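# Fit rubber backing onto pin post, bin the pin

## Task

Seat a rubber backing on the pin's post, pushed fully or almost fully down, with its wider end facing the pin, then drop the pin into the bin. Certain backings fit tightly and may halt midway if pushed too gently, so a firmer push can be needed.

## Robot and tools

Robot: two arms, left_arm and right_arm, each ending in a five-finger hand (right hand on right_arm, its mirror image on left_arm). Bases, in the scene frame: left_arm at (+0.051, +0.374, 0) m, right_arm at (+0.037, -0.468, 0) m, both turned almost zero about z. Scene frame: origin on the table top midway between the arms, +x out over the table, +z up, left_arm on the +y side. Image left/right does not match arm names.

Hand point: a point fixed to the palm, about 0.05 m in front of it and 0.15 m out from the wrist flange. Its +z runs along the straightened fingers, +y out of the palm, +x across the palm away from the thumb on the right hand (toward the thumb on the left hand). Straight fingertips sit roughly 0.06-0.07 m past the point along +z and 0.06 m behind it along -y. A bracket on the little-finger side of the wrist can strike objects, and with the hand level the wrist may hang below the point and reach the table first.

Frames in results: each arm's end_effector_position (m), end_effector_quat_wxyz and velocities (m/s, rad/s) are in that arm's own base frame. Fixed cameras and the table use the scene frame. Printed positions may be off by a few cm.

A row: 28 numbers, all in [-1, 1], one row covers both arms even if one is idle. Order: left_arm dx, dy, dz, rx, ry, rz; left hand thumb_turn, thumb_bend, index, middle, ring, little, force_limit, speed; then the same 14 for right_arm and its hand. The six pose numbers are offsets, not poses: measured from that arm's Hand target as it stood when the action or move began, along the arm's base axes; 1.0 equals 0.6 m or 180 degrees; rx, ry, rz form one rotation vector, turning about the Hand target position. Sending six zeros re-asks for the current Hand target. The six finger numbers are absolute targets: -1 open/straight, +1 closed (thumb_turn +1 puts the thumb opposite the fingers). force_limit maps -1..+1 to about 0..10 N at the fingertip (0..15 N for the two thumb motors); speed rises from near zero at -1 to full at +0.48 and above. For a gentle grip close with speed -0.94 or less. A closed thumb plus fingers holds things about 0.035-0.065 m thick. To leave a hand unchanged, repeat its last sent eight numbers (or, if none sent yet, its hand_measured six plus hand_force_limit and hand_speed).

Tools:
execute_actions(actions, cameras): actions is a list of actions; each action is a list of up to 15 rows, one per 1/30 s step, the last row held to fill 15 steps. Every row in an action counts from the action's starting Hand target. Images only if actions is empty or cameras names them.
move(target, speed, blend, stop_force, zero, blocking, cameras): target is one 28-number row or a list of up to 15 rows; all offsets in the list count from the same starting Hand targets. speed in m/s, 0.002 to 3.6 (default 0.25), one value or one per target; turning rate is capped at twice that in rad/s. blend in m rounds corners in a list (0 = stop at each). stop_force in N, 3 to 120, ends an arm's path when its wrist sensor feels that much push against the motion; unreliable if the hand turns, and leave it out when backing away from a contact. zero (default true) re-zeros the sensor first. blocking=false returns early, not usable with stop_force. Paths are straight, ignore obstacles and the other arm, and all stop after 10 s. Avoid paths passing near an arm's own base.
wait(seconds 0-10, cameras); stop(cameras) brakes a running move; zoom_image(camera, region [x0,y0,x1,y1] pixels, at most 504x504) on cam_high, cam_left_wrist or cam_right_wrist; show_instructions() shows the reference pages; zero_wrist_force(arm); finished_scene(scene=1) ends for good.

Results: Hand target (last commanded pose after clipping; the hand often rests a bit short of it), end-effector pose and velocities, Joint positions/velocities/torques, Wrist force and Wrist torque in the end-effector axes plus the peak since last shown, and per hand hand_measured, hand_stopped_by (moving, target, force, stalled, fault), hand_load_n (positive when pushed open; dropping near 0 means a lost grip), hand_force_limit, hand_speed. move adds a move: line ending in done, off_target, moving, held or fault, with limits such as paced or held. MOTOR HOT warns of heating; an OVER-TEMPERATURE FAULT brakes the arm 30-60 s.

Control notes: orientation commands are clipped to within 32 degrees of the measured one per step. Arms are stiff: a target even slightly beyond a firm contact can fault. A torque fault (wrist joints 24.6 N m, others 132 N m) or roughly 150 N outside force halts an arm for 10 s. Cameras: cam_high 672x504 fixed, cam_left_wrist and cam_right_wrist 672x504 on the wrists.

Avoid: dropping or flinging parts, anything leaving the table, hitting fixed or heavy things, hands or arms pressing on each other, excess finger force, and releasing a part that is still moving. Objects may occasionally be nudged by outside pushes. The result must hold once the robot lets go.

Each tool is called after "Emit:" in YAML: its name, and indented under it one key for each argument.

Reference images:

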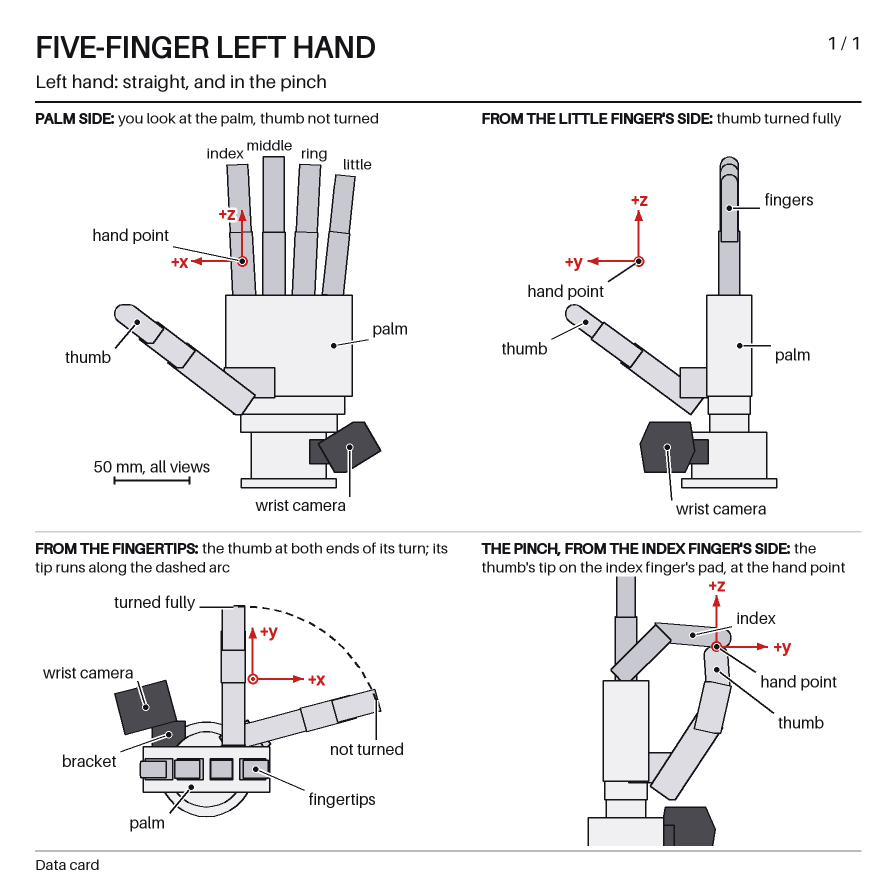

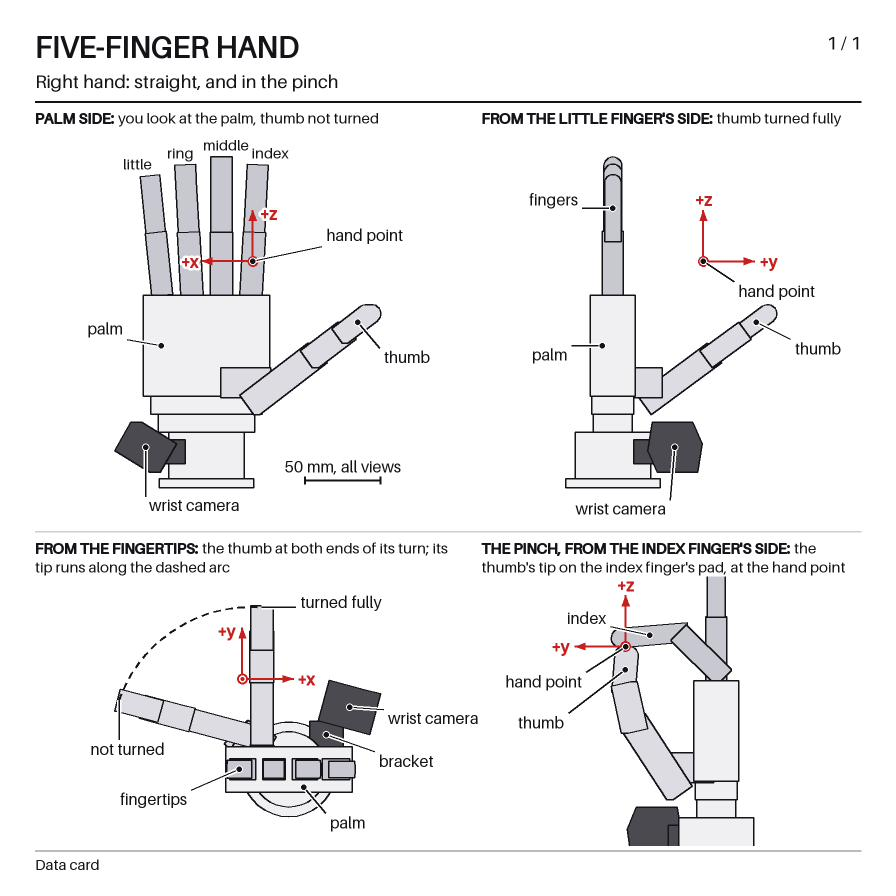

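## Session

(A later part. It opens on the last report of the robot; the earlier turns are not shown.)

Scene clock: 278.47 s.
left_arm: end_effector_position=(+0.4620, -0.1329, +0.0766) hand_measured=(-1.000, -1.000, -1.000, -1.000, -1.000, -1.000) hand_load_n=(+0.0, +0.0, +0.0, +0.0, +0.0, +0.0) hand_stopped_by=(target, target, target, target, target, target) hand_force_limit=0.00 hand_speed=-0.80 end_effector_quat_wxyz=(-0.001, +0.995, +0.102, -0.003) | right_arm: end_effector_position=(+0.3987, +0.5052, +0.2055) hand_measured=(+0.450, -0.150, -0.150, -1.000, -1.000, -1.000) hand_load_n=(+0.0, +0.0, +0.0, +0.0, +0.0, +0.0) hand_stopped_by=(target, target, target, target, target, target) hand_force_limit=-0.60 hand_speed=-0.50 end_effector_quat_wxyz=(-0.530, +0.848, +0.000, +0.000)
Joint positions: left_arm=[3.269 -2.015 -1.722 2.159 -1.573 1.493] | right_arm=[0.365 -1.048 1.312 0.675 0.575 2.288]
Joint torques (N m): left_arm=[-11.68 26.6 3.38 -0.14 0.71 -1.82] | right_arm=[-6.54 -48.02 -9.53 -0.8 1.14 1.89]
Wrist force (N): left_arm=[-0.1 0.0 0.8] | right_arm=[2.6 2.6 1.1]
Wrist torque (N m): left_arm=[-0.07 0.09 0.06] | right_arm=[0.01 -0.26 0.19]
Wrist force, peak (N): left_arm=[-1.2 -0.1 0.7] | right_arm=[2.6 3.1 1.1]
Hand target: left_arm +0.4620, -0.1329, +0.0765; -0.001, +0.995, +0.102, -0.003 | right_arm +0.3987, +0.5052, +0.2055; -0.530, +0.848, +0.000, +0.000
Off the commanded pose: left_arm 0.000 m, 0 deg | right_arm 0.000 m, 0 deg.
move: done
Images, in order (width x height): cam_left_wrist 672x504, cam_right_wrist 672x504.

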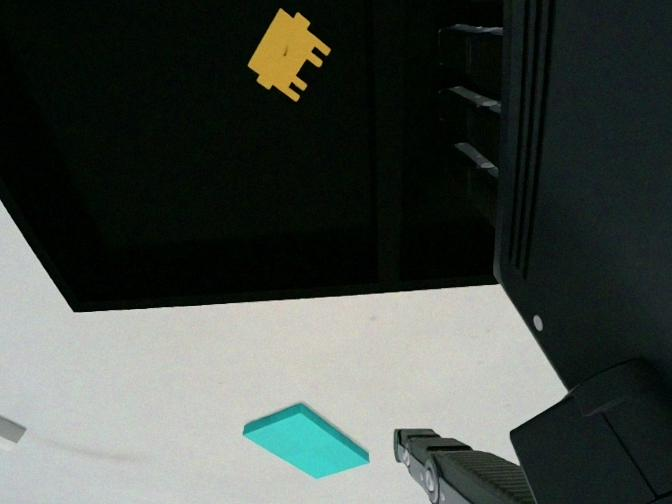

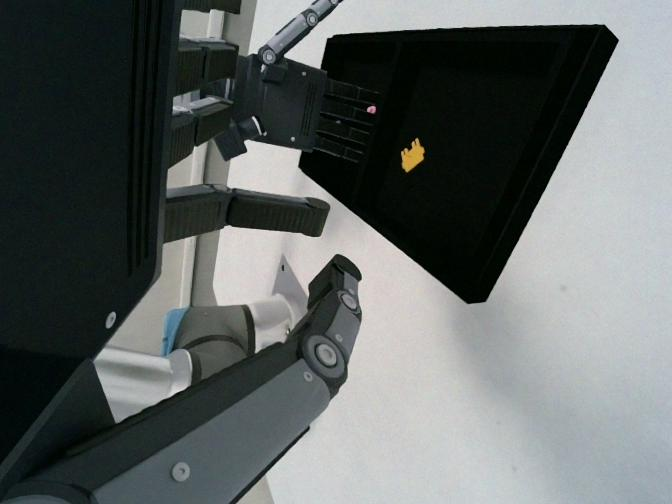

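Emit:
move:
  target: [0,0.0912,0,0,0,0,-1,-1,-1,-1,-1,-1,0,-0.8,0,0,0,0,0,0,0.45,-0.15,-0.15,-1,-1,-1,-0.6,-0.5]
  speed: 0.035

Emit:
move:
  target:
    - [0,0,0.12,0,0,0,-1,-1,-1,-1,-1,-1,0,-0.8,0,0.05,0,0.0444,0,0,0.45,-0.15,-0.15,-1,-1,-1,-0.6,-0.5]
    - [-0.3433,-0.1029,0.274,0,0,0,-1,-1,-1,-1,-1,-1,0,-0.8,0,0.1,0,0.0444,0,0,0.45,-0.15,-0.15,-1,-1,-1,-0.6,-0.5]
  speed: [0.15,0.25]
  cameras: ["all"]

Emit:
zoom_image:
  camera: "cam_left_wrist"
  region: [380, 200, 500, 320]

Emit:
zoom_image:
  camera: "cam_right_wrist"
  region: [300, 60, 400, 160]

Scene clock: 281.37 s.
left_arm: end_effector_position=(+0.4620, -0.0783, +0.0765) hand_measured=(-1.000, -1.000, -1.000, -1.000, -1.000, -1.000) hand_load_n=(+0.0, +0.0, +0.0, +0.0, +0.0, +0.0) hand_stopped_by=(target, target, target, target, target, target) hand_force_limit=0.00 hand_speed=-0.80 end_effector_quat_wxyz=(-0.001, +0.995, +0.102, -0.003) | right_arm: end_effector_position=(+0.3987, +0.5052, +0.2055) hand_measured=(+0.450, -0.150, -0.150, -1.000, -1.000, -1.000) hand_load_n=(+0.0, +0.0, +0.0, -0.5, +0.0, +0.0) hand_stopped_by=(target, target, target, target, target, target) hand_force_limit=-0.60 hand_speed=-0.50 end_effector_quat_wxyz=(-0.530, +0.848, +0.000, +0.000)
Joint positions: left_arm=[3.401 -2.001 -1.744 2.167 -1.574 1.626] | right_arm=[0.365 -1.048 1.312 0.675 0.575 2.288]
Joint torques (N m): left_arm=[9 39.45 2.81 0.03 0.62 1.85] | right_arm=[-7.14 -48.29 -10.26 -0.77 1.07 1.9]
Wrist force (N): left_arm=[-0.6 0.1 0.8] | right_arm=[2.6 2.9 1.1]
Wrist torque (N m): left_arm=[-0.06 0.18 -0.12] | right_arm=[0.06 -0.26 0.19]
Wrist force, peak (N): left_arm=[-0.6 0.0 1.1] | right_arm=[2.7 3.0 1.3]
Hand target: left_arm +0.4620, -0.0782, +0.0765; -0.001, +0.995, +0.102, -0.003 | right_arm +0.3987, +0.5052, +0.2055; -0.530, +0.848, +0.000, +0.000
Off the commanded pose: left_arm 0.000 m, 0 deg | right_arm 0.000 m, 0 deg.
move: done

Scene clock: 284.20 s.
left_arm: end_effector_position=(+0.2561, -0.1399, +0.2408) hand_measured=(-1.000, -1.000, -1.000, -1.000, -1.000, -1.000) hand_load_n=(+0.0, +0.0, +0.0, +0.0, +0.0, +0.0) hand_stopped_by=(target, target, target, target, target, target) hand_force_limit=0.00 hand_speed=-0.80 end_effector_quat_wxyz=(-0.001, +0.995, +0.102, -0.003) | right_arm: end_effector_position=(+0.3987, +0.5652, +0.2055) hand_measured=(+0.450, -0.150, -0.150, -1.000, -1.000, -1.000) hand_load_n=(+0.0, +0.0, +0.0, +0.0, +0.0, +0.0) hand_stopped_by=(target, target, target, target, target, target) hand_force_limit=-0.60 hand_speed=-0.50 end_effector_quat_wxyz=(-0.588, +0.809, +0.000, +0.000)
Joint positions: left_arm=[3.366 -1.352 -2.012 1.787 -1.573 1.59] | right_arm=[0.434 -1.03 1.308 0.38 0.53 2.553]
Joint torques (N m): left_arm=[12.74 14.78 6.55 -4.96 1.5 2.01] | right_arm=[6.68 -29.54 -32.19 -1.51 1.44 1.87]
Wrist force (N): left_arm=[0.1 0.2 0.5] | right_arm=[2.6 3.4 0.9]
Wrist torque (N m): left_arm=[-0.04 0.04 -0.09] | right_arm=[0.15 -0.24 0.15]
Wrist force, peak (N): left_arm=[-0.8 0.1 1.4] | right_arm=[3.4 3.5 1.1]
Hand target: left_arm +0.2560, -0.1400, +0.2409; -0.001, +0.995, +0.102, -0.003 | right_arm +0.3987, +0.5652, +0.2055; -0.588, +0.809, +0.000, +0.000
Off the commanded pose: left_arm 0.000 m, 0 deg | right_arm 0.000 m, 0 deg.
move: done

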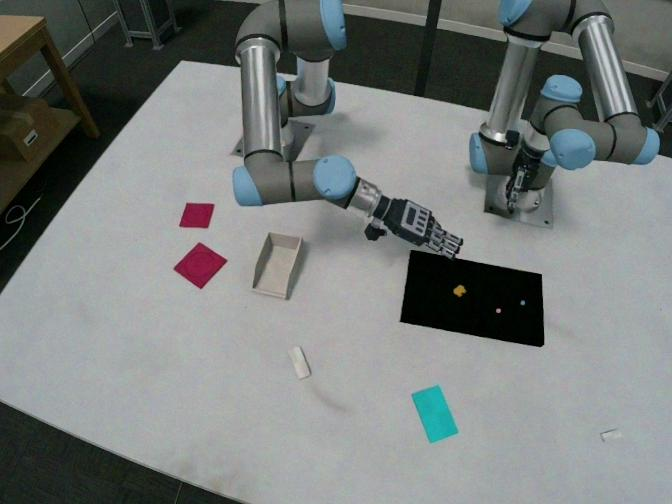

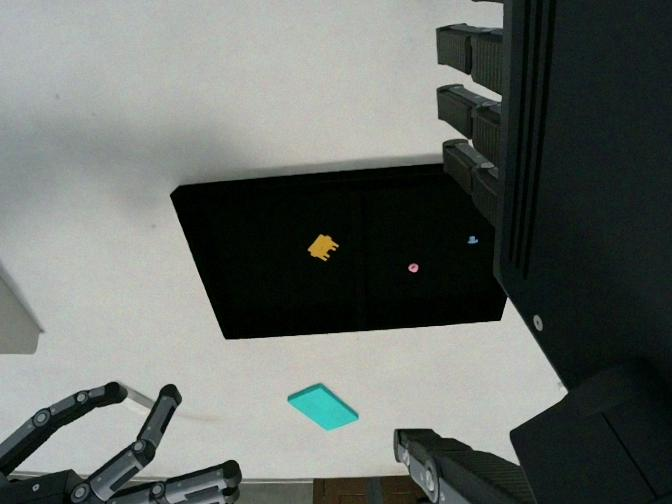

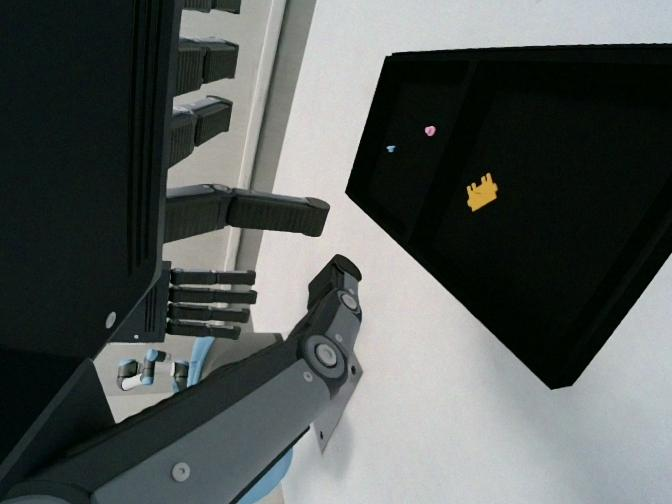

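Scaled by 4.200 from the camera's 672x504 image, which has a finer 960x720 frame.

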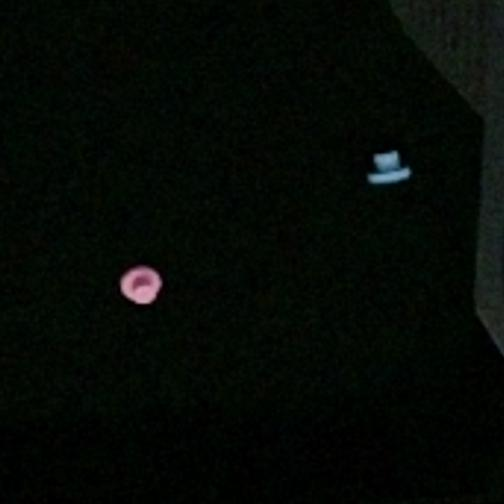

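Scaled by 5.040 from the camera's 672x504 image, which has a finer 960x720 frame.

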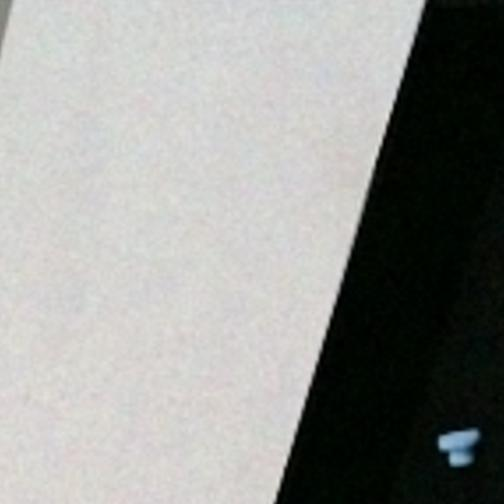

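Emit:
move:
  target: [0,0,0,0,0,0,-1,-1,-1,-1,-1,-1,0,-0.8,0,-0.12,0,0,0,0,0.45,-0.3,0.15,-1,-1,-1,-0.6,-0.5]
  speed: 0.25
  cameras: ["cam_right_wrist"]

Emit:
zoom_image:
  camera: "cam_right_wrist"
  region: [270, 160, 400, 290]

Emit:
move:
  target: [0,0,0,0,0,0,-1,-1,-1,-1,-1,-1,0,-0.8,0,0,0,0,0,0,0.45,-0.45,0.3,-1,-1,-1,-0.6,-0.5]
  speed: 0.25
  cameras: ["cam_right_wrist"]

Emit:
zoom_image:
  camera: "cam_right_wrist"
  region: [270, 160, 400, 290]

Scene clock: 288.10 s.
left_arm: end_effector_position=(+0.2560, -0.1400, +0.2409) hand_measured=(-1.000, -1.000, -1.000, -1.000, -1.000, -1.000) hand_load_n=(+0.0, +0.0, +0.0, +0.0, -0.5, +0.0) hand_stopped_by=(target, target, target, target, target, target) hand_force_limit=0.00 hand_speed=-0.80 end_effector_quat_wxyz=(-0.001, +0.995, +0.102, -0.003) | right_arm: end_effector_position=(+0.3987, +0.4932, +0.2056) hand_measured=(+0.450, -0.300, +0.150, -1.000, -1.000, -1.000) hand_load_n=(+0.0, +0.0, +0.0, +0.0, +0.0, +0.0) hand_stopped_by=(target, target, target, target, target, target) hand_force_limit=-0.60 hand_speed=-0.50 end_effector_quat_wxyz=(-0.588, +0.809, +0.000, +0.000)
Joint positions: left_arm=[3.366 -1.352 -2.012 1.787 -1.573 1.59] | right_arm=[0.303 -1.093 1.436 0.484 0.434 2.363]
Joint torques (N m): left_arm=[12.02 16.9 6.14 -5.03 1.51 1.8] | right_arm=[-6.85 -27.09 -9.23 3.78 -2.99 -1.85]
Wrist force (N): left_arm=[0.2 0.1 0.8] | right_arm=[3.0 3.6 0.9]
Wrist torque (N m): left_arm=[-0.09 0.02 -0.09] | right_arm=[0.15 -0.28 0.28]
Wrist force, peak (N): left_arm=[0.0 0.6 0.8] | right_arm=[3.2 3.5 0.9]
Hand target: left_arm +0.2560, -0.1400, +0.2409; -0.001, +0.995, +0.102, -0.003 | right_arm +0.3987, +0.4932, +0.2055; -0.588, +0.809, +0.000, +0.000
Off the commanded pose: left_arm 0.000 m, 0 deg | right_arm 0.000 m, 0 deg.
move: done
Images, in order (width x height): cam_right_wrist 672x504.

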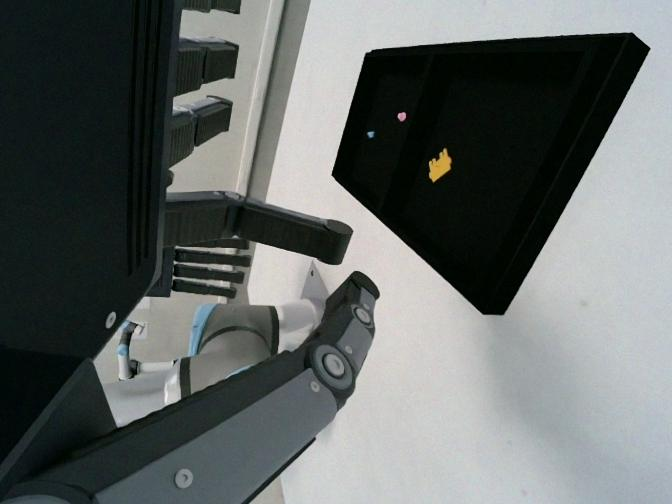

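Scaled by 3.877 from the camera's 672x504 image, which has a finer 960x720 frame.

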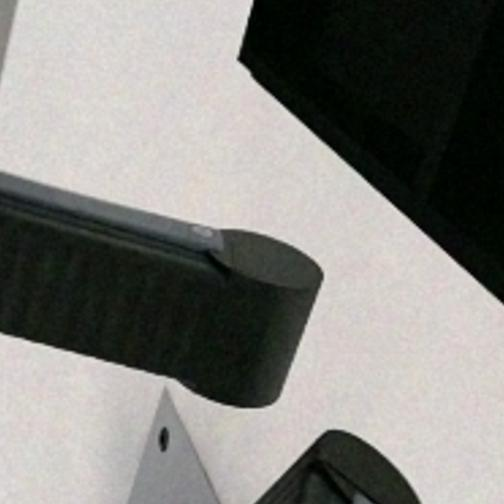

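Scene clock: 288.60 s.
left_arm: end_effector_position=(+0.2560, -0.1400, +0.2409) hand_measured=(-1.000, -1.000, -1.000, -1.000, -1.000, -1.000) hand_load_n=(+0.0, +0.0, +0.0, +0.0, +0.0, +0.0) hand_stopped_by=(target, target, target, target, target, target) hand_force_limit=0.00 hand_speed=-0.80 end_effector_quat_wxyz=(-0.001, +0.995, +0.102, -0.003) | right_arm: end_effector_position=(+0.3987, +0.4932, +0.2055) hand_measured=(+0.450, -0.450, +0.300, -1.000, -1.000, -1.000) hand_load_n=(+0.0, +0.0, +0.0, +0.0, +0.0, +0.0) hand_stopped_by=(target, target, target, target, target, target) hand_force_limit=-0.60 hand_speed=-0.50 end_effector_quat_wxyz=(-0.588, +0.809, +0.000, +0.000)
Joint positions: left_arm=[3.366 -1.352 -2.012 1.787 -1.573 1.59] | right_arm=[0.303 -1.092 1.436 0.484 0.434 2.362]
Joint torques (N m): left_arm=[12.19 16.64 6.49 -4.94 1.39 1.8] | right_arm=[-7.1 -26.94 -12.88 3.9 -2.98 -1.7]
Wrist force (N): left_arm=[-0.1 0.5 0.5] | right_arm=[3.1 3.7 1.1]
Wrist torque (N m): left_arm=[0.00 0.06 -0.11] | right_arm=[0.14 -0.31 0.29]
Wrist force, peak (N): left_arm=[-0.2 0.7 0.4] | right_arm=[3.4 3.8 0.9]
Hand target: left_arm +0.2560, -0.1400, +0.2409; -0.001, +0.995, +0.102, -0.003 | right_arm +0.3987, +0.4932, +0.2055; -0.588, +0.809, +0.000, +0.000
Off the commanded pose: left_arm 0.000 m, 0 deg | right_arm 0.000 m, 0 deg.
move: done
Images, in order (width x height): cam_right_wrist 672x504.

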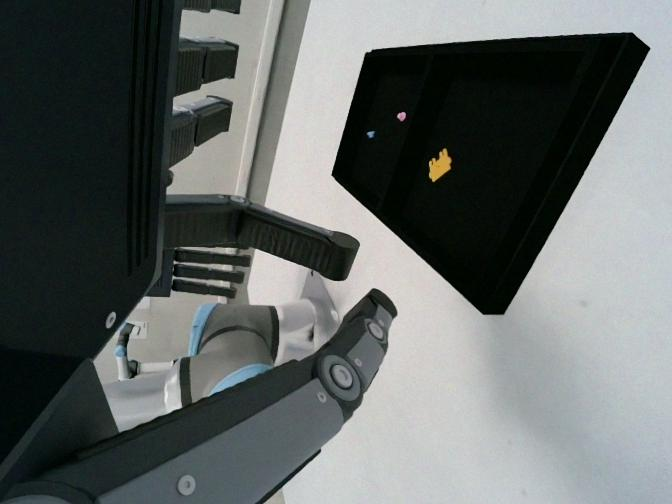

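Scaled by 3.877 from the camera's 672x504 image, which has a finer 960x720 frame.

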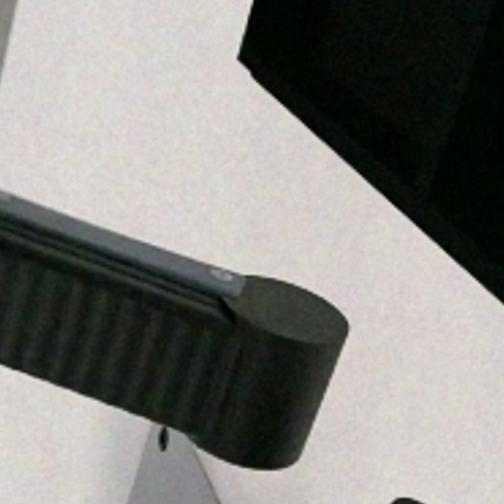

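Emit:
move:
  target:
    - [0.3585,0.0258,-0.18,0,0,0,-1,-1,-1,-1,-1,-1,0,-0.8,0,0,0,0,0,0,0.45,-0.3,0.1,-1,-1,-1,-0.6,-0.5]
    - [0.3585,0.0258,-0.274,0,0,0,-1,-1,-1,-1,-1,-1,0,-0.8,0,0,0,0,0,0,0.45,-0.3,0.1,-1,-1,-1,-0.6,-0.5]
    - [0.3585,0.1052,-0.274,0,0,0,-1,-1,-1,-1,-1,-1,0,-0.8,0,0,0,0,0,0,0.45,-0.3,0.1,-1,-1,-1,-0.6,-0.5]
  speed: [0.25,0.06,0.035]

Emit:
move:
  target:
    - [0,0,0.12,0,0,0,-1,-1,-1,-1,-1,-1,0,-0.8,0,0,0,0,0,0,0.45,-0.3,0.1,-1,-1,-1,-0.6,-0.5]
    - [-0.3585,-0.1052,0.274,0,0,0,-1,-1,-1,-1,-1,-1,0,-0.8,0,0,0,0,0,0,0.45,-0.3,0.1,-1,-1,-1,-0.6,-0.5]
  speed: [0.15,0.25]
  cameras: ["cam_left_wrist","cam_right_wrist"]

Emit:
zoom_image:
  camera: "cam_left_wrist"
  region: [380, 200, 500, 320]

Scene clock: 299.73 s.
left_arm: end_effector_position=(+0.4711, -0.0770, +0.0765) hand_measured=(-1.000, -1.000, -1.000, -1.000, -1.000, -1.000) hand_load_n=(+0.0, +0.0, +0.0, +0.0, +0.0, +0.0) hand_stopped_by=(target, target, target, target, target, target) hand_force_limit=0.00 hand_speed=-0.80 end_effector_quat_wxyz=(-0.001, +0.995, +0.102, -0.003) | right_arm: end_effector_position=(+0.3987, +0.4932, +0.2055) hand_measured=(+0.450, -0.300, +0.100, -1.000, -1.000, -1.000) hand_load_n=(+0.0, +0.0, +0.0, +0.0, +0.0, +0.0) hand_stopped_by=(target, target, target, target, target, target) hand_force_limit=-0.60 hand_speed=-0.50 end_effector_quat_wxyz=(-0.588, +0.809, +0.000, +0.000)
Joint positions: left_arm=[3.399 -2.019 -1.715 2.157 -1.574 1.623] | right_arm=[0.303 -1.092 1.436 0.484 0.434 2.362]
Joint torques (N m): left_arm=[13.05 40.56 3.06 0.05 0.48 1.7] | right_arm=[-7 -26.18 -26.89 2.93 -1.62 -1.59]
Wrist force (N): left_arm=[-0.4 -0.1 0.4] | right_arm=[3.1 3.3 1.1]
Wrist torque (N m): left_arm=[-0.06 0.14 -0.12] | right_arm=[0.09 -0.31 0.27]
Wrist force, peak (N): left_arm=[-0.7 0.1 1.3] | right_arm=[3.2 3.8 1.0]
Hand target: left_arm +0.4711, -0.0768, +0.0765; -0.001, +0.995, +0.102, -0.003 | right_arm +0.3987, +0.4932, +0.2055; -0.588, +0.809, +0.000, +0.000
Off the commanded pose: left_arm 0.000 m, 0 deg | right_arm 0.000 m, 0 deg.
move: done

Scene clock: 302.60 s.
left_arm: end_effector_position=(+0.2561, -0.1399, +0.2408) hand_measured=(-1.000, -1.000, -1.000, -1.000, -1.000, -1.000) hand_load_n=(+0.0, +0.0, +0.0, +0.0, +0.0, +0.0) hand_stopped_by=(target, target, target, target, target, target) hand_force_limit=0.00 hand_speed=-0.80 end_effector_quat_wxyz=(-0.001, +0.995, +0.102, -0.003) | right_arm: end_effector_position=(+0.3987, +0.4932, +0.2055) hand_measured=(+0.450, -0.300, +0.100, -1.000, -1.000, -1.000) hand_load_n=(+0.0, +0.0, +0.0, +0.0, +0.0, +0.0) hand_stopped_by=(target, target, target, target, target, target) hand_force_limit=-0.60 hand_speed=-0.50 end_effector_quat_wxyz=(-0.588, +0.809, +0.000, +0.000)
Joint positions: left_arm=[3.366 -1.352 -2.012 1.787 -1.573 1.59] | right_arm=[0.303 -1.092 1.436 0.484 0.434 2.362]
Joint torques (N m): left_arm=[12.39 14.76 5.91 -5.1 1.46 1.77] | right_arm=[-6.35 -25.94 -26.85 2.39 -0.84 -1.56]
Wrist force (N): left_arm=[0.0 0.0 0.5] | right_arm=[3.0 3.5 1.1]
Wrist torque (N m): left_arm=[-0.08 0.05 -0.10] | right_arm=[0.13 -0.29 0.27]
Wrist force, peak (N): left_arm=[-0.8 -0.1 1.1] | right_arm=[3.2 3.7 1.1]
Hand target: left_arm +0.2560, -0.1400, +0.2409; -0.001, +0.995, +0.102, -0.003 | right_arm +0.3987, +0.4932, +0.2055; -0.588, +0.809, +0.000, +0.000
Off the commanded pose: left_arm 0.000 m, 0 deg | right_arm 0.000 m, 0 deg.
move: done
Images, in order (width x height): cam_left_wrist 672x504, cam_right_wrist 672x504.

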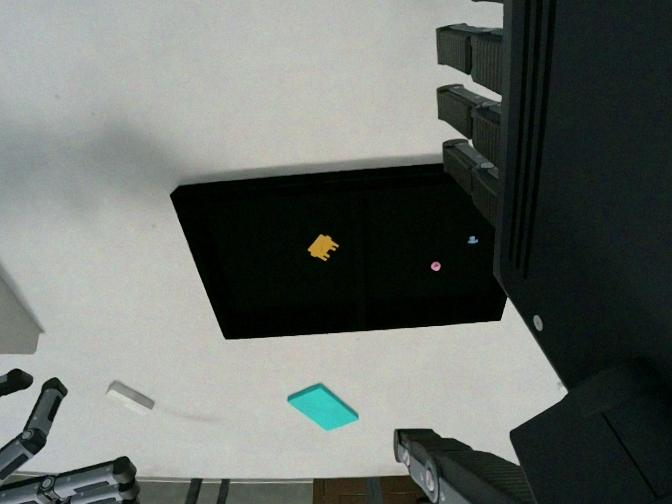

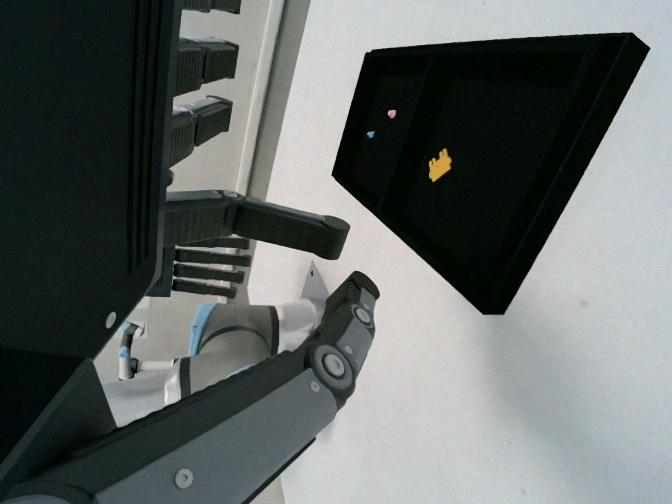

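Scaled by 4.200 from the camera's 672x504 image, which has a finer 960x720 frame.

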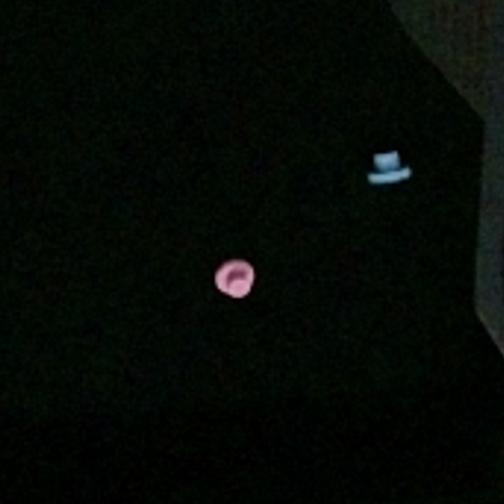

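Emit:
move:
  target:
    - [0,0,0,0,0,0,-1,-1,-1,-1,-1,-1,0,-0.8,0.0443,0.5763,-0.1425,0,0,0,0.45,-0.35,0.2,-1,-1,-1,-0.6,-0.5]
    - [0,0,0,0,0,0,-1,-1,-1,-1,-1,-1,0,-0.8,0.0443,0.5763,-0.2675,0,0,0,0.45,-0.35,0.2,-1,-1,-1,-0.6,-0.5]
  speed: [0.25,0.08]
  cameras: ["cam_left_wrist","cam_right_wrist"]

Emit:
zoom_image:
  camera: "cam_right_wrist"
  region: [300, 180, 420, 300]

Emit:
zoom_image:
  camera: "cam_left_wrist"
  region: [385, 230, 485, 330]

Scene clock: 310.63 s.
left_arm: end_effector_position=(+0.2560, -0.1400, +0.2409) hand_measured=(-1.000, -1.000, -1.000, -1.000, -1.000, -1.000) hand_load_n=(+0.0, +0.0, +0.0, +0.0, -0.5, +0.0) hand_stopped_by=(target, target, target, target, target, target) hand_force_limit=0.00 hand_speed=-0.80 end_effector_quat_wxyz=(-0.001, +0.995, +0.102, -0.003) | right_arm: end_effector_position=(+0.4253, +0.8389, +0.0450) hand_measured=(+0.450, -0.350, +0.200, -1.000, -1.000, -1.000) hand_load_n=(-0.5, +0.0, +0.0, +0.0, +0.0, +0.0) hand_stopped_by=(target, target, target, target, target, target) hand_force_limit=-0.60 hand_speed=-0.50 end_effector_quat_wxyz=(-0.588, +0.809, +0.000, +0.000)
Joint positions: left_arm=[3.366 -1.352 -2.012 1.787 -1.573 1.59] | right_arm=[0.762 -0.283 0.311 0.412 0.813 2.828]
Joint torques (N m): left_arm=[11.99 16.02 6.69 -4.94 1.43 1.62] | right_arm=[3.16 -69.68 -13.45 -2.4 1.63 1.81]
Wrist force (N): left_arm=[0.1 0.3 0.6] | right_arm=[3.3 3.4 0.3]
Wrist torque (N m): left_arm=[-0.04 0.04 -0.10] | right_arm=[0.14 -0.28 0.21]
Wrist force, peak (N): left_arm=[-0.1 0.6 0.9] | right_arm=[3.7 3.6 0.6]
Hand target: left_arm +0.2560, -0.1400, +0.2409; -0.001, +0.995, +0.102, -0.003 | right_arm +0.4252, +0.8389, +0.0450; -0.588, +0.809, +0.000, +0.000
Off the commanded pose: left_arm 0.000 m, 0 deg | right_arm 0.000 m, 0 deg.
move: done
Images, in order (width x height): cam_left_wrist 672x504, cam_right_wrist 672x504.

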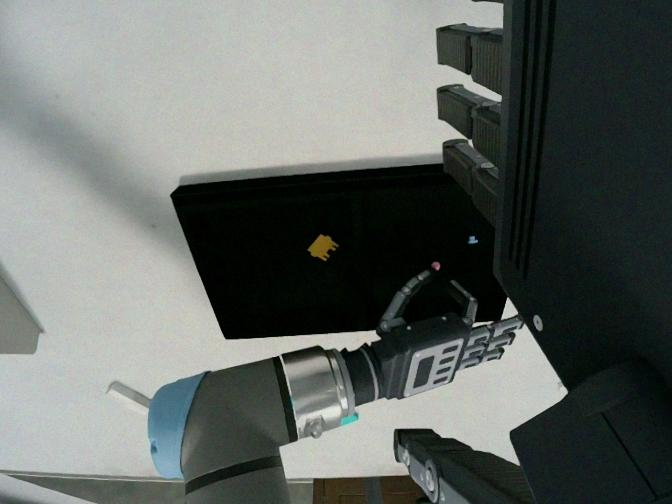

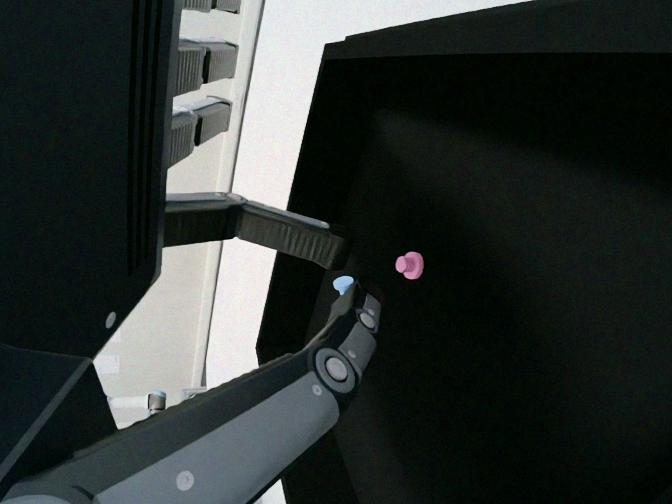

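Scaled by 4.200 from the camera's 672x504 image, which has a finer 960x720 frame.

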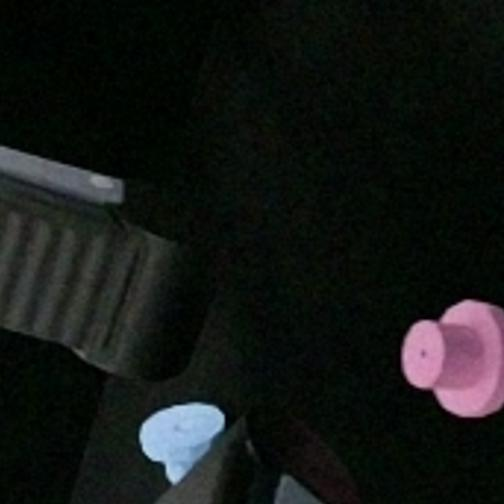

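Scaled by 5.040 from the camera's 672x504 image, which has a finer 960x720 frame.

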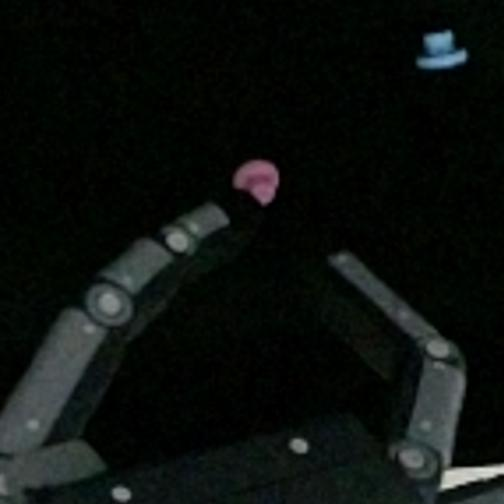

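Emit:
move:
  target: [0,0,0,0,0,0,-1,-1,-1,-1,-1,-1,0,-0.8,-0.0058,-0.005,0,0,0,0,0.63,-0.2,-0.1,-1,-1,-1,-0.6,-0.5]
  speed: 0.08
  cameras: ["cam_left_wrist","cam_right_wrist"]

Emit:
zoom_image:
  camera: "cam_right_wrist"
  region: [300, 180, 440, 320]

Emit:
zoom_image:
  camera: "cam_left_wrist"
  region: [385, 230, 485, 330]

Scene clock: 317.83 s.
left_arm: end_effector_position=(+0.2560, -0.1400, +0.2409) hand_measured=(-1.000, -1.000, -1.000, -1.000, -1.000, -1.000) hand_load_n=(+0.0, +0.0, +0.0, +0.0, +0.0, +0.0) hand_stopped_by=(target, target, target, target, target, target) hand_force_limit=0.00 hand_speed=-0.80 end_effector_quat_wxyz=(-0.001, +0.995, +0.102, -0.003) | right_arm: end_effector_position=(+0.4218, +0.8360, +0.0450) hand_measured=(+0.630, -0.200, -0.100, -1.000, -1.000, -1.000) hand_load_n=(+0.0, +0.0, -0.5, -0.5, +0.0, +0.0) hand_stopped_by=(target, target, target, target, target, target) hand_force_limit=-0.60 hand_speed=-0.50 end_effector_quat_wxyz=(-0.588, +0.809, +0.000, +0.000)
Joint positions: left_arm=[3.366 -1.352 -2.012 1.787 -1.573 1.59] | right_arm=[0.763 -0.314 0.375 0.379 0.813 2.828]
Joint torques (N m): left_arm=[11.6 15.82 6.23 -4.89 1.33 1.78] | right_arm=[7.23 -67.85 -11.57 -2.55 1.67 1.79]
Wrist force (N): left_arm=[-0.1 0.3 0.4] | right_arm=[3.3 3.1 0.6]
Wrist torque (N m): left_arm=[-0.03 0.06 -0.12] | right_arm=[0.10 -0.29 0.21]
Wrist force, peak (N): left_arm=[0.3 0.6 0.8] | right_arm=[3.5 3.5 0.3]
Hand target: left_arm +0.2560, -0.1400, +0.2409; -0.001, +0.995, +0.102, -0.003 | right_arm +0.4218, +0.8359, +0.0450; -0.588, +0.809, +0.000, +0.000
Off the commanded pose: left_arm 0.000 m, 0 deg | right_arm 0.000 m, 0 deg.
move: done
Images, in order (width x height): cam_left_wrist 672x504, cam_right_wrist 672x504.

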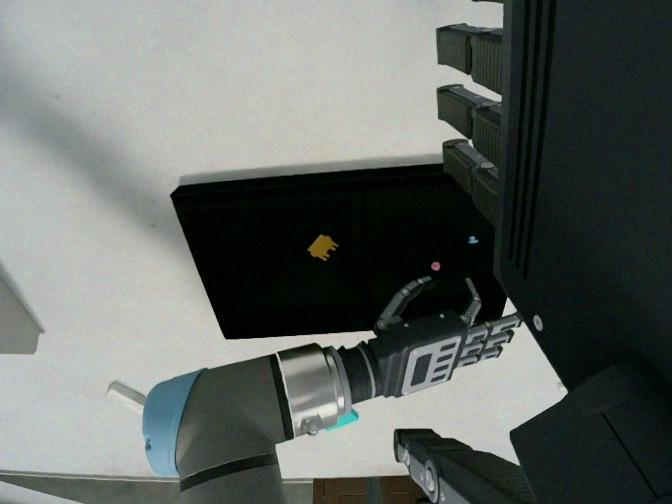

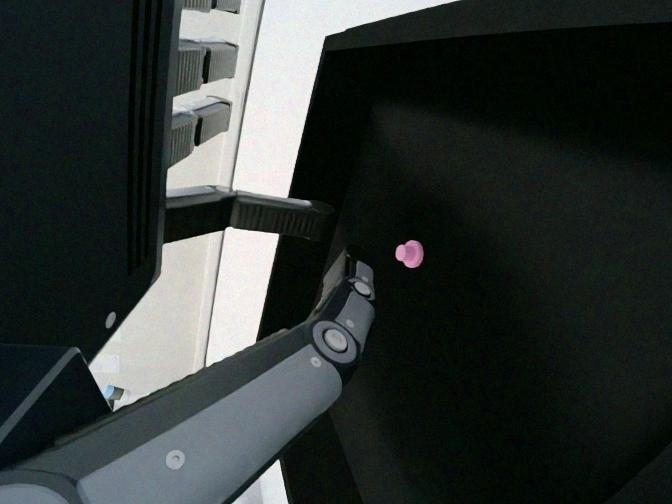

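Scaled by 3.600 from the camera's 672x504 image, which has a finer 960x720 frame.

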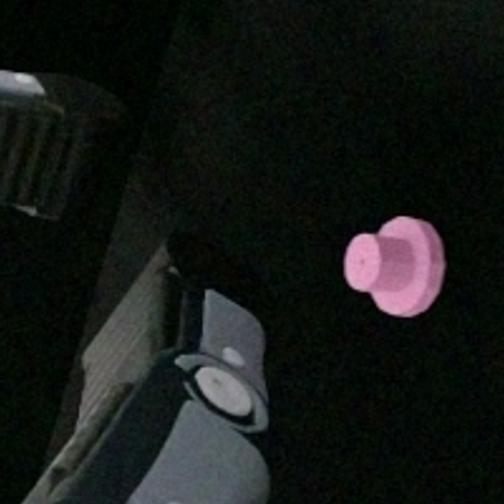

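Scaled by 5.040 from the camera's 672x504 image, which has a finer 960x720 frame.

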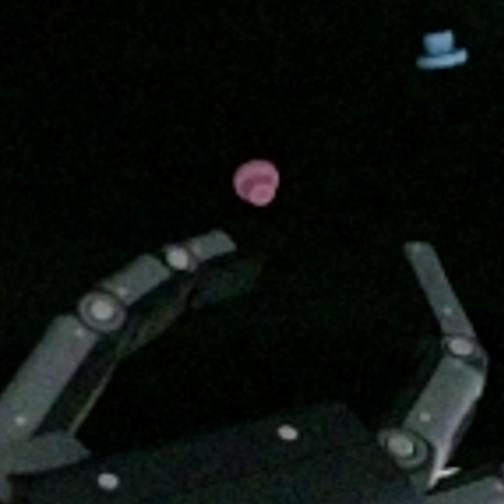

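Emit:
move:
  target:
    - [0,0,0,0,0,0,-1,-1,-1,-1,-1,-1,0,-0.8,0.0025,-0.0067,0,0,0,0,0.63,-0.2,-0.1,-1,-1,-1,-0.6,-0.5]
    - [0,0,0,0,0,0,-1,-1,-1,-1,-1,-1,0,-0.8,0.0025,-0.0067,-0.0333,0,0,0,0.63,-0.2,-0.1,-1,-1,-1,-0.6,-0.5]
  speed: 0.05
  cameras: ["cam_left_wrist","cam_right_wrist"]

Emit:
zoom_image:
  camera: "cam_right_wrist"
  region: [290, 180, 410, 300]

Emit:
zoom_image:
  camera: "cam_left_wrist"
  region: [385, 230, 485, 330]

Scene clock: 321.63 s.
left_arm: end_effector_position=(+0.2560, -0.1400, +0.2409) hand_measured=(-1.000, -1.000, -1.000, -1.000, -1.000, -1.000) hand_load_n=(+0.0, +0.0, +0.0, +0.0, +0.0, +0.0) hand_stopped_by=(target, target, target, target, target, target) hand_force_limit=0.00 hand_speed=-0.80 end_effector_quat_wxyz=(-0.001, +0.995, +0.102, -0.003) | right_arm: end_effector_position=(+0.4232, +0.8319, +0.0252) hand_measured=(+0.630, -0.200, -0.100, -1.000, -1.000, -1.000) hand_load_n=(+0.0, +0.0, +0.0, +0.0, +0.0, +0.0) hand_stopped_by=(target, target, target, target, target, target) hand_force_limit=-0.60 hand_speed=-0.50 end_effector_quat_wxyz=(-0.588, +0.809, +0.000, +0.000)
Joint positions: left_arm=[3.366 -1.352 -2.012 1.787 -1.573 1.59] | right_arm=[0.757 -0.317 0.433 0.327 0.808 2.826]
Joint torques (N m): left_arm=[11.88 16.73 6.56 -4.94 1.41 1.72] | right_arm=[-4.91 -49.32 -13.27 -2.31 1.56 1.78]
Wrist force (N): left_arm=[0.0 0.4 0.6] | right_arm=[3.6 3.1 0.4]
Wrist torque (N m): left_arm=[-0.02 0.06 -0.11] | right_arm=[0.11 -0.33 0.29]
Wrist force, peak (N): left_arm=[-0.1 0.5 0.9] | right_arm=[3.5 3.4 0.6]
Hand target: left_arm +0.2560, -0.1400, +0.2409; -0.001, +0.995, +0.102, -0.003 | right_arm +0.4233, +0.8319, +0.0250; -0.588, +0.809, +0.000, +0.000
Off the commanded pose: left_arm 0.000 m, 0 deg | right_arm 0.000 m, 0 deg.
move: done
Images, in order (width x height): cam_left_wrist 672x504, cam_right_wrist 672x504.

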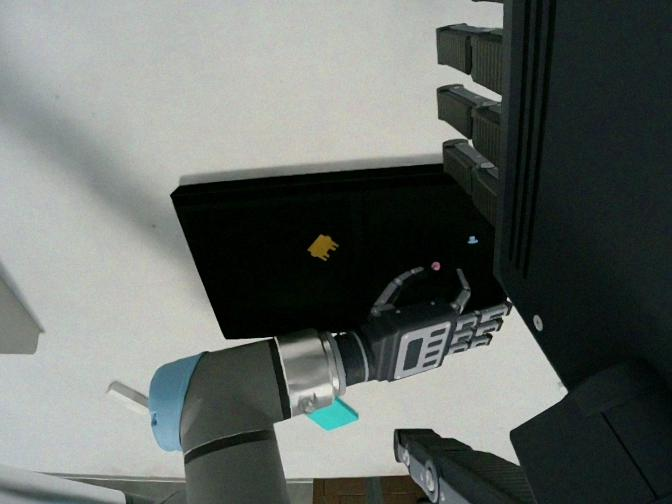

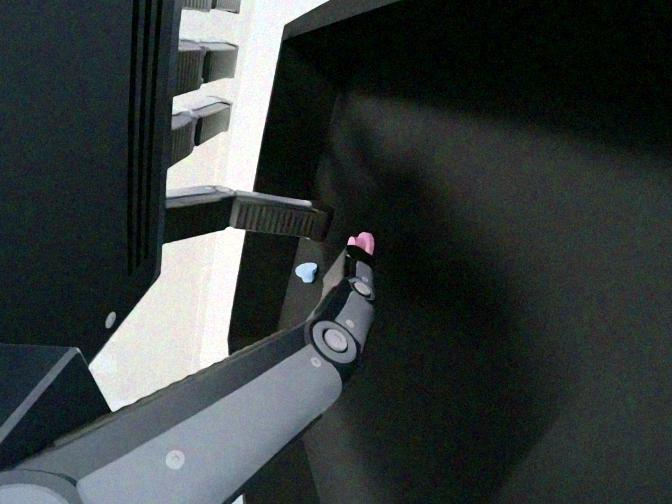

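Scaled by 4.200 from the camera's 672x504 image, which has a finer 960x720 frame.

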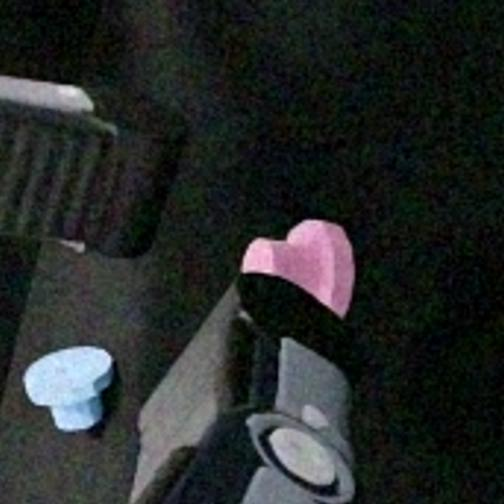

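Scaled by 5.040 from the camera's 672x504 image, which has a finer 960x720 frame.

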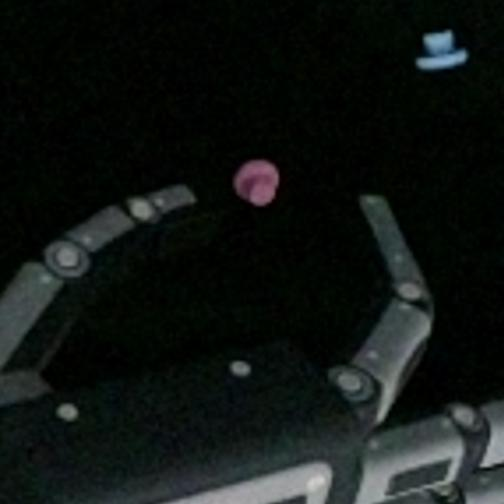

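Emit:
move:
  target: [0,0,0,0,0,0,-1,-1,-1,-1,-1,-1,0,-0.8,0.0025,0.0017,-0.0147,0,0,0,0.63,-0.2,-0.1,-1,-1,-1,-0.6,-0.5]
  speed: 0.008
  stop_force: 3
  cameras: ["cam_left_wrist","cam_right_wrist"]

Emit:
zoom_image:
  camera: "cam_right_wrist"
  region: [290, 180, 410, 300]

Emit:
zoom_image:
  camera: "cam_left_wrist"
  region: [385, 230, 485, 330]

Scene clock: 324.87 s.
left_arm: end_effector_position=(+0.2560, -0.1400, +0.2409) hand_measured=(-1.000, -1.000, -1.000, -1.000, -1.000, -1.000) hand_load_n=(+0.0, +0.0, +0.0, +0.0, +0.0, +0.0) hand_stopped_by=(target, target, target, target, target, target) hand_force_limit=0.00 hand_speed=-0.80 end_effector_quat_wxyz=(-0.001, +0.995, +0.102, -0.003) | right_arm: end_effector_position=(+0.4244, +0.8327, +0.0184) hand_measured=(+0.630, -0.200, -0.100, -1.000, -1.000, -1.000) hand_load_n=(+1.0, -1.5, +0.0, +0.0, +0.0, +0.0) hand_stopped_by=(target, target, target, target, target, target) hand_force_limit=-0.60 hand_speed=-0.50 end_effector_quat_wxyz=(-0.588, +0.809, +0.000, +0.000)
Joint positions: left_arm=[3.366 -1.352 -2.012 1.787 -1.573 1.59] | right_arm=[0.757 -0.305 0.426 0.322 0.808 2.825]
Joint torques (N m): left_arm=[12.54 16.22 6.8 -4.84 1.57 1.7] | right_arm=[-2.54 -67.11 -10.77 2.41 -0.19 -1.07]
Wrist force (N): left_arm=[-0.1 0.1 0.3] | right_arm=[3.1 0.7 -0.8]
Wrist torque (N m): left_arm=[-0.06 0.06 -0.10] | right_arm=[0.02 -0.32 0.27]
Wrist force, peak (N): left_arm=[0.3 0.4 0.9] | right_arm=[3.6 3.2 0.8]
Hand target: left_arm +0.2560, -0.1400, +0.2409; -0.001, +0.995, +0.102, -0.003 | right_arm +0.4244, +0.8327, +0.0184; -0.588, +0.809, +0.000, +0.000 (not the last commanded pose)
Off the commanded pose: left_arm 0.000 m, 0 deg | right_arm 0.002 m, 0 deg.
move: contact (right_arm)
Images, in order (width x height): cam_left_wrist 672x504, cam_right_wrist 672x504.

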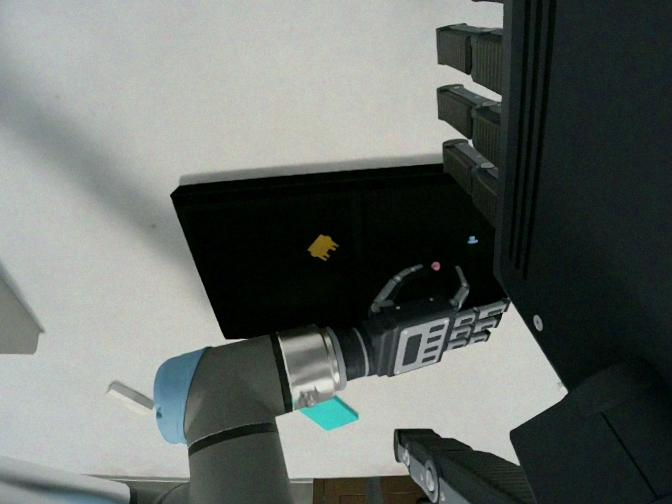

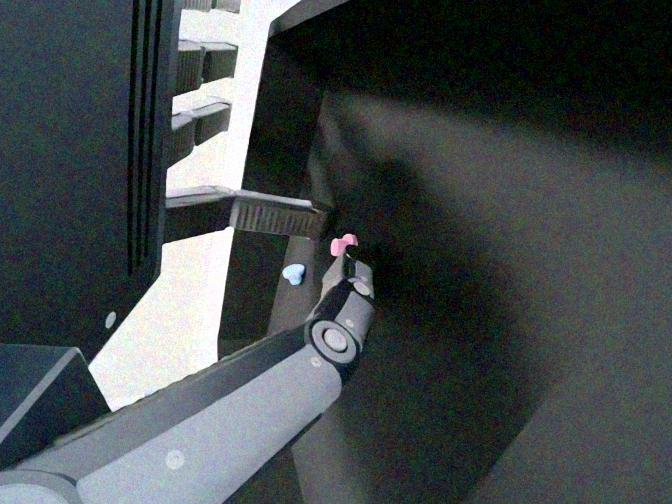

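Scaled by 4.200 from the camera's 672x504 image, which has a finer 960x720 frame.

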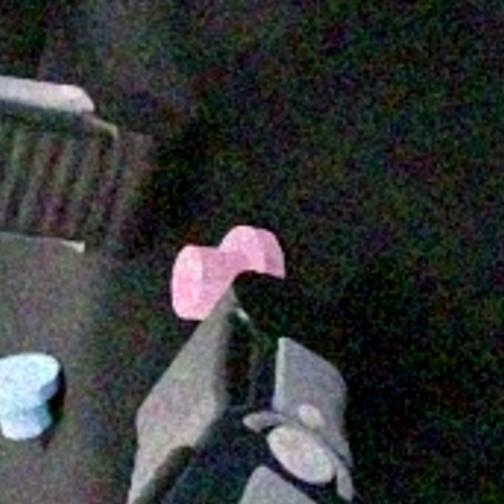

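Scaled by 5.040 from the camera's 672x504 image, which has a finer 960x720 frame.

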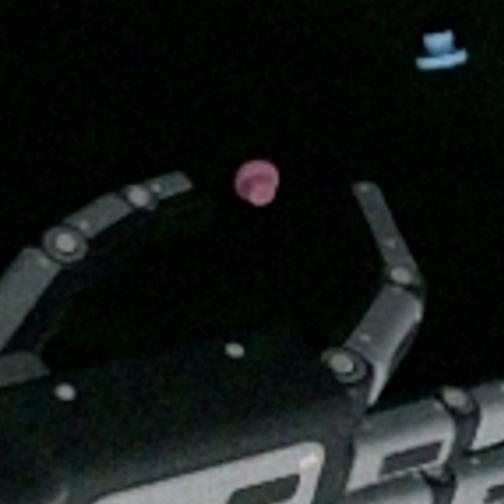

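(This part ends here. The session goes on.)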